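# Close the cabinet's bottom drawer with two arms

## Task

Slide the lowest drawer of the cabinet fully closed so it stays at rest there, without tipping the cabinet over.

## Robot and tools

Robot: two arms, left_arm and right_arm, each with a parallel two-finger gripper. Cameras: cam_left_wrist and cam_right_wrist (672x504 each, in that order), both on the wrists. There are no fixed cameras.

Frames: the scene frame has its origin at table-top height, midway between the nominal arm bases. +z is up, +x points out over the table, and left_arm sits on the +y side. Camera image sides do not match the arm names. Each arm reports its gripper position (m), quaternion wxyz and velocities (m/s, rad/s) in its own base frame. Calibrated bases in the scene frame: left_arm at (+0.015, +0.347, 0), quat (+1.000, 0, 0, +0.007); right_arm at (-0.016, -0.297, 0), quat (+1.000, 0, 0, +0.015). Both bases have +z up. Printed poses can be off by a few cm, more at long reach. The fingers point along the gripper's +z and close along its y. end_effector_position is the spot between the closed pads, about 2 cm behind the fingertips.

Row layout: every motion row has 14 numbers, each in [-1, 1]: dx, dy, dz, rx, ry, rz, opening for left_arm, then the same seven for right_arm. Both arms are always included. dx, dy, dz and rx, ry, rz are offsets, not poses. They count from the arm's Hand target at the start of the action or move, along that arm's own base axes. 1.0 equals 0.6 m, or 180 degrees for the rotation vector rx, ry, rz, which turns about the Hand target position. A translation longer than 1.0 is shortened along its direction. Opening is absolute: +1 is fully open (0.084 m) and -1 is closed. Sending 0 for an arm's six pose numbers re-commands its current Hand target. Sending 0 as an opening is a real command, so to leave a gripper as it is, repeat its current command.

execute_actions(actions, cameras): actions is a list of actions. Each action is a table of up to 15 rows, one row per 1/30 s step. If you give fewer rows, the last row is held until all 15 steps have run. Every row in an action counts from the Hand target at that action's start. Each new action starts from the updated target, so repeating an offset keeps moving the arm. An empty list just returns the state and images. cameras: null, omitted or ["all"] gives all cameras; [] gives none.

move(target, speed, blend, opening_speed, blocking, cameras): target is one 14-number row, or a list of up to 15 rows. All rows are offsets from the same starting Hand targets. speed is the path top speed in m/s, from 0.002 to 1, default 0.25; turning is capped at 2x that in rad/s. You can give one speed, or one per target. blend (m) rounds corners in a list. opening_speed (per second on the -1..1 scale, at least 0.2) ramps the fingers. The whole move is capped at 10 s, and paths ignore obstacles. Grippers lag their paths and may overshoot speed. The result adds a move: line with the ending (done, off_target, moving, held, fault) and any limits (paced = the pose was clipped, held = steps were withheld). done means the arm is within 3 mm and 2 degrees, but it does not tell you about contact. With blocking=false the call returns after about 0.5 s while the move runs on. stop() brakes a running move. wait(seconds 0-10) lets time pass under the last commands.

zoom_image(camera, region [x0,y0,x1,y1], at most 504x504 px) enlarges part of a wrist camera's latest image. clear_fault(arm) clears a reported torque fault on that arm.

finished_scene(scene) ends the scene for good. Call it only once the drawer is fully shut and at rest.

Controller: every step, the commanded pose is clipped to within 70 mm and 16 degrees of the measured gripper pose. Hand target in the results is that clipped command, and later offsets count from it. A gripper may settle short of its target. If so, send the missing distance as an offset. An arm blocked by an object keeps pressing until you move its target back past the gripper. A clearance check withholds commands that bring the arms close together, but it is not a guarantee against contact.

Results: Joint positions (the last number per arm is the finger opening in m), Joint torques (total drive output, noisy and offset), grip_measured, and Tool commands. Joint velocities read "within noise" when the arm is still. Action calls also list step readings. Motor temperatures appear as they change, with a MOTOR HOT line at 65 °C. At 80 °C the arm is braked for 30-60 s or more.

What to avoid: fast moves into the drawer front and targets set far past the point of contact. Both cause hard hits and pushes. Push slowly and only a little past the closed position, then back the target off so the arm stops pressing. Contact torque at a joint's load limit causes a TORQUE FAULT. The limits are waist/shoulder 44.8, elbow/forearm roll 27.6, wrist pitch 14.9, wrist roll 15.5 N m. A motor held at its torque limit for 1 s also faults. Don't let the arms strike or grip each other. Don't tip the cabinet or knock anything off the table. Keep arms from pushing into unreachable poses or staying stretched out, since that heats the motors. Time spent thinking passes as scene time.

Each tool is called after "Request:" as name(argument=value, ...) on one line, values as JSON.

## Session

Request:
execute_actions(actions=[])

Scene clock: 0.00 s.
left_arm: end_effector_position=(+0.5052, +0.2285, +0.2403) grip_measured=+1.00 end_effector_quat_wxyz=(-0.316, +0.813, -0.259, +0.416) | right_arm: end_effector_position=(+0.1592, -0.3373, +0.3579) grip_measured=+1.00 end_effector_quat_wxyz=(-0.222, +0.831, +0.079, +0.504)
Joint positions: left_arm=[0.538 0.042 -0.552 0.31 -0.604 0.791 0.084] | right_arm=[-1.715 -0.028 -1.166 0.906 1.955 -1.901 0.084]
Joint velocities: within noise
Joint torques (N m): no reading
Motor temperatures (°C): left_arm=[30 25 34 29 30 28] | right_arm=[23 34 26 30 29 29]
Hand target: left_arm +0.5052, +0.2285, +0.2403; -0.316, +0.813, -0.259, +0.416 | right_arm +0.1592, -0.3373, +0.3579; -0.222, +0.831, +0.079, +0.504
Tool commands: left_gripper/opening=+1.0 right_gripper/opening=+1.0

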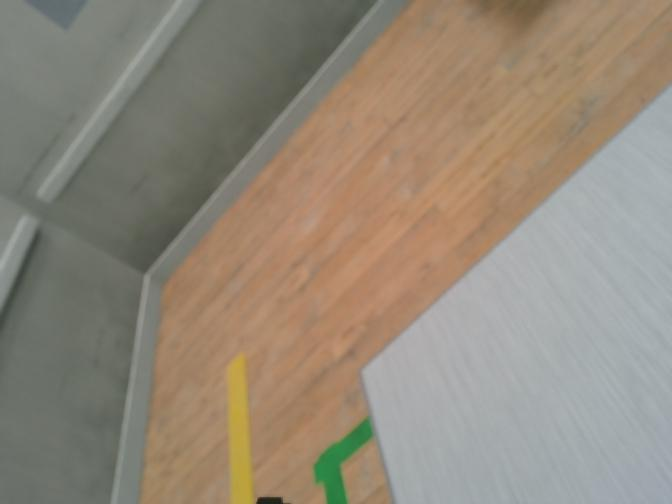

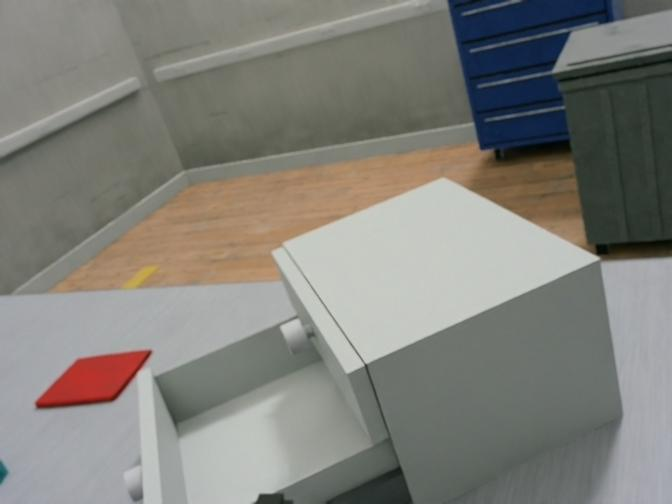

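Request:
move(target=[[0,0,0,0,0,0,1,0.234,0.428,0.117,-0.037,0.055,-0.183,-1],[0,0,0,0,0,0,1,0.302,0.929,-0.03,-0.075,0.111,-0.367,-1]], speed=0.4, blend=0.08, cameras=["cam_right_wrist"])

Scene clock: 53.23 s.
left_arm: end_effector_position=(+0.5052, +0.2285, +0.2403) grip_measured=+1.00 end_effector_quat_wxyz=(-0.316, +0.813, -0.259, +0.416) | right_arm: end_effector_position=(+0.3404, +0.2201, +0.3399) grip_measured=-1.00 end_effector_quat_wxyz=(+0.170, +0.829, -0.365, +0.387)
Joint positions: left_arm=[0.538 0.042 -0.552 0.31 -0.604 0.791 0.084] | right_arm=[1.048 -0.196 -1.065 -0.82 1.595 2.003 0]
Joint torques (N m): left_arm=[0.8 -17.63 -13.42 -1.26 -3.5 -0.08] | right_arm=[-4.81 -9.87 -26.36 0.5 0.67 1.79]
Hand target: left_arm +0.5052, +0.2285, +0.2403; -0.316, +0.813, -0.259, +0.416 | right_arm +0.3404, +0.2201, +0.3399; +0.170, +0.829, -0.365, +0.387
Off the commanded pose: left_arm 0.000 m, 0 deg | right_arm 0.000 m, 0 deg.
move: done; limits=paced
Images, in order (width x height): cam_right_wrist 672x504.

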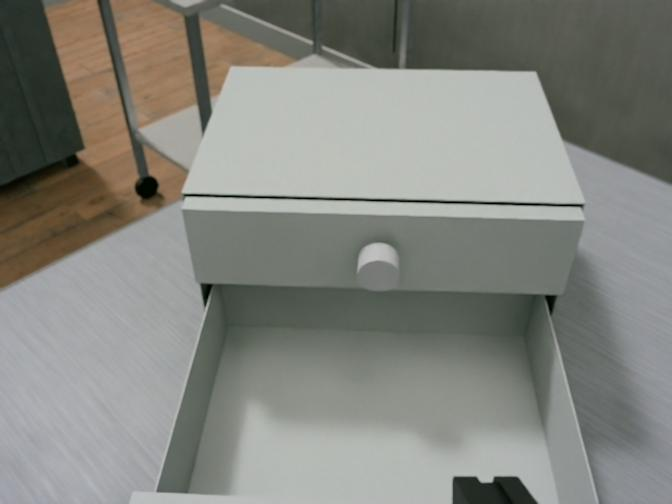

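Request:
move(target=[[0,0,0,0,0,0,1,0.092,0.085,-0.467,0,0,-0.0085,-1],[0,0,0,0,0,0,1,0.365,-0.23,-0.467,0,0,-0.0085,-1]], speed=[0.3,0.08], cameras=["cam_right_wrist"])

Scene clock: 78.53 s.
left_arm: end_effector_position=(+0.5052, +0.2285, +0.2403) grip_measured=+1.00 end_effector_quat_wxyz=(-0.316, +0.813, -0.259, +0.416) | right_arm: end_effector_position=(+0.5594, +0.0821, +0.0597) grip_measured=-1.00 end_effector_quat_wxyz=(+0.176, +0.824, -0.376, +0.385)
Joint positions: left_arm=[0.538 0.042 -0.552 0.31 -0.604 0.791 0.084] | right_arm=[0.383 0.49 -1.114 -1.336 0.841 2.306 0]
Joint torques (N m): left_arm=[2.14 -18.91 -13.77 -1.88 -3.47 -0.02] | right_arm=[-5.87 -21 -23.45 -2.59 -0.89 -1.84]
Hand target: left_arm +0.5052, +0.2285, +0.2403; -0.316, +0.813, -0.259, +0.416 | right_arm +0.5594, +0.0821, +0.0597; +0.176, +0.824, -0.376, +0.385
Off the commanded pose: left_arm 0.000 m, 0 deg | right_arm 0.000 m, 0 deg.
move: done
Images, in order (width x height): cam_right_wrist 672x504.

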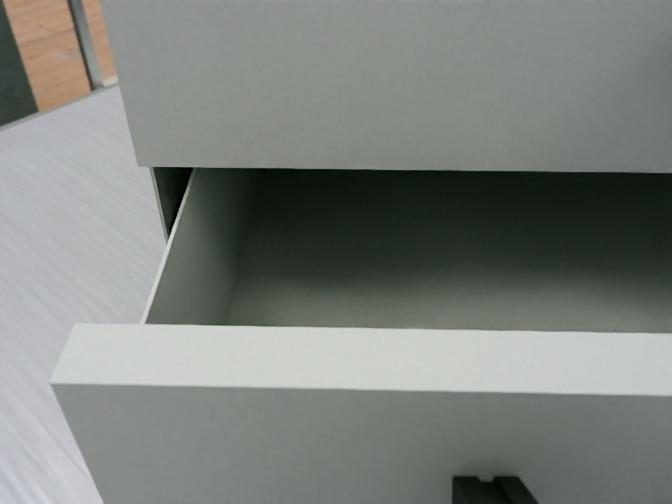

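Request:
move(target=[0,0,0,0,0,0,1,0.068,-0.078,0,0,0,0,-1], speed=0.07, cameras=["cam_right_wrist"])

Scene clock: 87.47 s.
left_arm: end_effector_position=(+0.5052, +0.2285, +0.2403) grip_measured=+1.00 end_effector_quat_wxyz=(-0.316, +0.813, -0.259, +0.416) | right_arm: end_effector_position=(+0.6002, +0.0353, +0.0597) grip_measured=-1.00 end_effector_quat_wxyz=(+0.176, +0.824, -0.376, +0.385)
Joint positions: left_arm=[0.538 0.042 -0.552 0.31 -0.604 0.791 0.084] | right_arm=[0.259 0.549 -1.205 -1.392 0.775 2.243 0]
Joint torques (N m): left_arm=[2.83 -19.63 -13.66 -2.35 -3.44 -0.02] | right_arm=[-6.43 -22.83 -24.37 -2.77 -1.05 -2.03]
Hand target: left_arm +0.5052, +0.2285, +0.2403; -0.316, +0.813, -0.259, +0.416 | right_arm +0.6002, +0.0353, +0.0597; +0.176, +0.824, -0.376, +0.385
Off the commanded pose: left_arm 0.000 m, 0 deg | right_arm 0.000 m, 0 deg.
move: done
Images, in order (width x height): cam_right_wrist 672x504.

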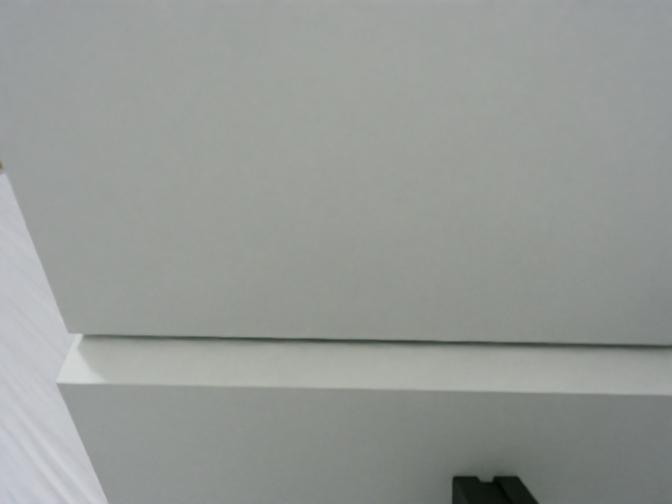

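Request:
move(target=[0,0,0,0,0,0,1,0.017,-0.0195,0,0,0,0,-1], speed=0.025, cameras=["cam_right_wrist"])

Scene clock: 95.17 s.
left_arm: end_effector_position=(+0.5052, +0.2285, +0.2403) grip_measured=+1.00 end_effector_quat_wxyz=(-0.316, +0.813, -0.259, +0.416) | right_arm: end_effector_position=(+0.6104, +0.0238, +0.0597) grip_measured=-1.00 end_effector_quat_wxyz=(+0.175, +0.824, -0.376, +0.385)
Joint positions: left_arm=[0.538 0.042 -0.552 0.31 -0.604 0.791 0.084] | right_arm=[0.23 0.567 -1.232 -1.402 0.758 2.224 0]
Joint torques (N m): left_arm=[3.37 -20.04 -13.73 -2.31 -3.41 -0.05] | right_arm=[-24.81 -25.58 -27.51 -3.64 7.33 -1.75]
Hand target: left_arm +0.5052, +0.2285, +0.2403; -0.316, +0.813, -0.259, +0.416 | right_arm +0.6104, +0.0236, +0.0597; +0.176, +0.824, -0.376, +0.385
Off the commanded pose: left_arm 0.000 m, 0 deg | right_arm 0.000 m, 0 deg.
move: done
Images, in order (width x height): cam_right_wrist 672x504.

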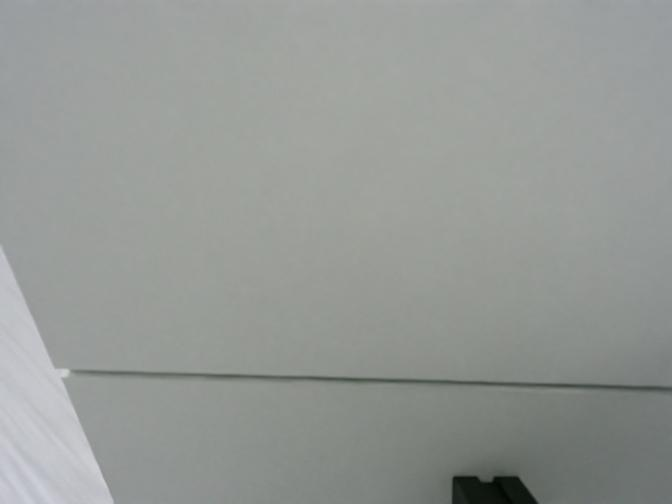

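Contact load like before; small press, then retreat.

Request:
move(target=[[0,0,0,0,0,0,1,0.0012,-0.0014,0,0,0,0,-1],[0,0,0,0,0,0,1,-0.065,0.075,0.01,0,0,0,-1]], speed=[0.01,0.1], cameras=["cam_right_wrist"])

Scene clock: 101.77 s.
left_arm: end_effector_position=(+0.5052, +0.2285, +0.2403) grip_measured=+1.00 end_effector_quat_wxyz=(-0.316, +0.813, -0.259, +0.416) | right_arm: end_effector_position=(+0.5715, +0.0685, +0.0657) grip_measured=-1.00 end_effector_quat_wxyz=(+0.176, +0.824, -0.376, +0.385)
Joint positions: left_arm=[0.538 0.042 -0.552 0.31 -0.604 0.791 0.084] | right_arm=[0.346 0.491 -1.134 -1.345 0.824 2.275 0]
Joint torques (N m): left_arm=[4.2 -20.47 -13.68 -2.41 -3.42 -0.1] | right_arm=[5.08 -35.2 -13.49 2.01 0.92 1.84]
Hand target: left_arm +0.5052, +0.2285, +0.2403; -0.316, +0.813, -0.259, +0.416 | right_arm +0.5714, +0.0686, +0.0657; +0.176, +0.824, -0.376, +0.385
Off the commanded pose: left_arm 0.000 m, 0 deg | right_arm 0.000 m, 0 deg.
move: done
Images, in order (width x height): cam_right_wrist 672x504.

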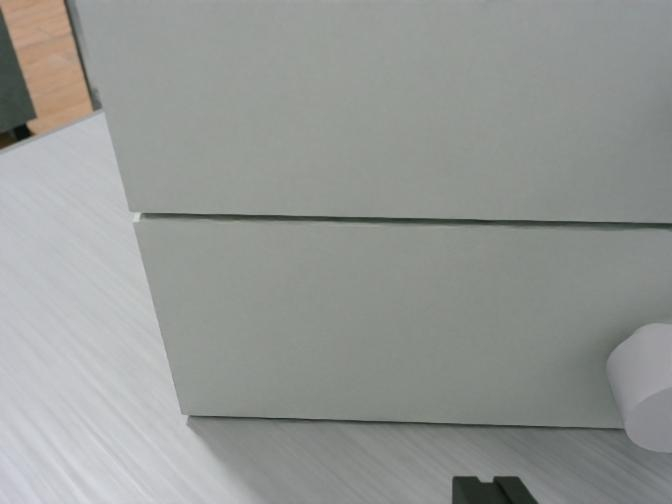

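Same look as the earlier successes.

Request:
finished_scene(scene=3)

The scene is finished: the task was done.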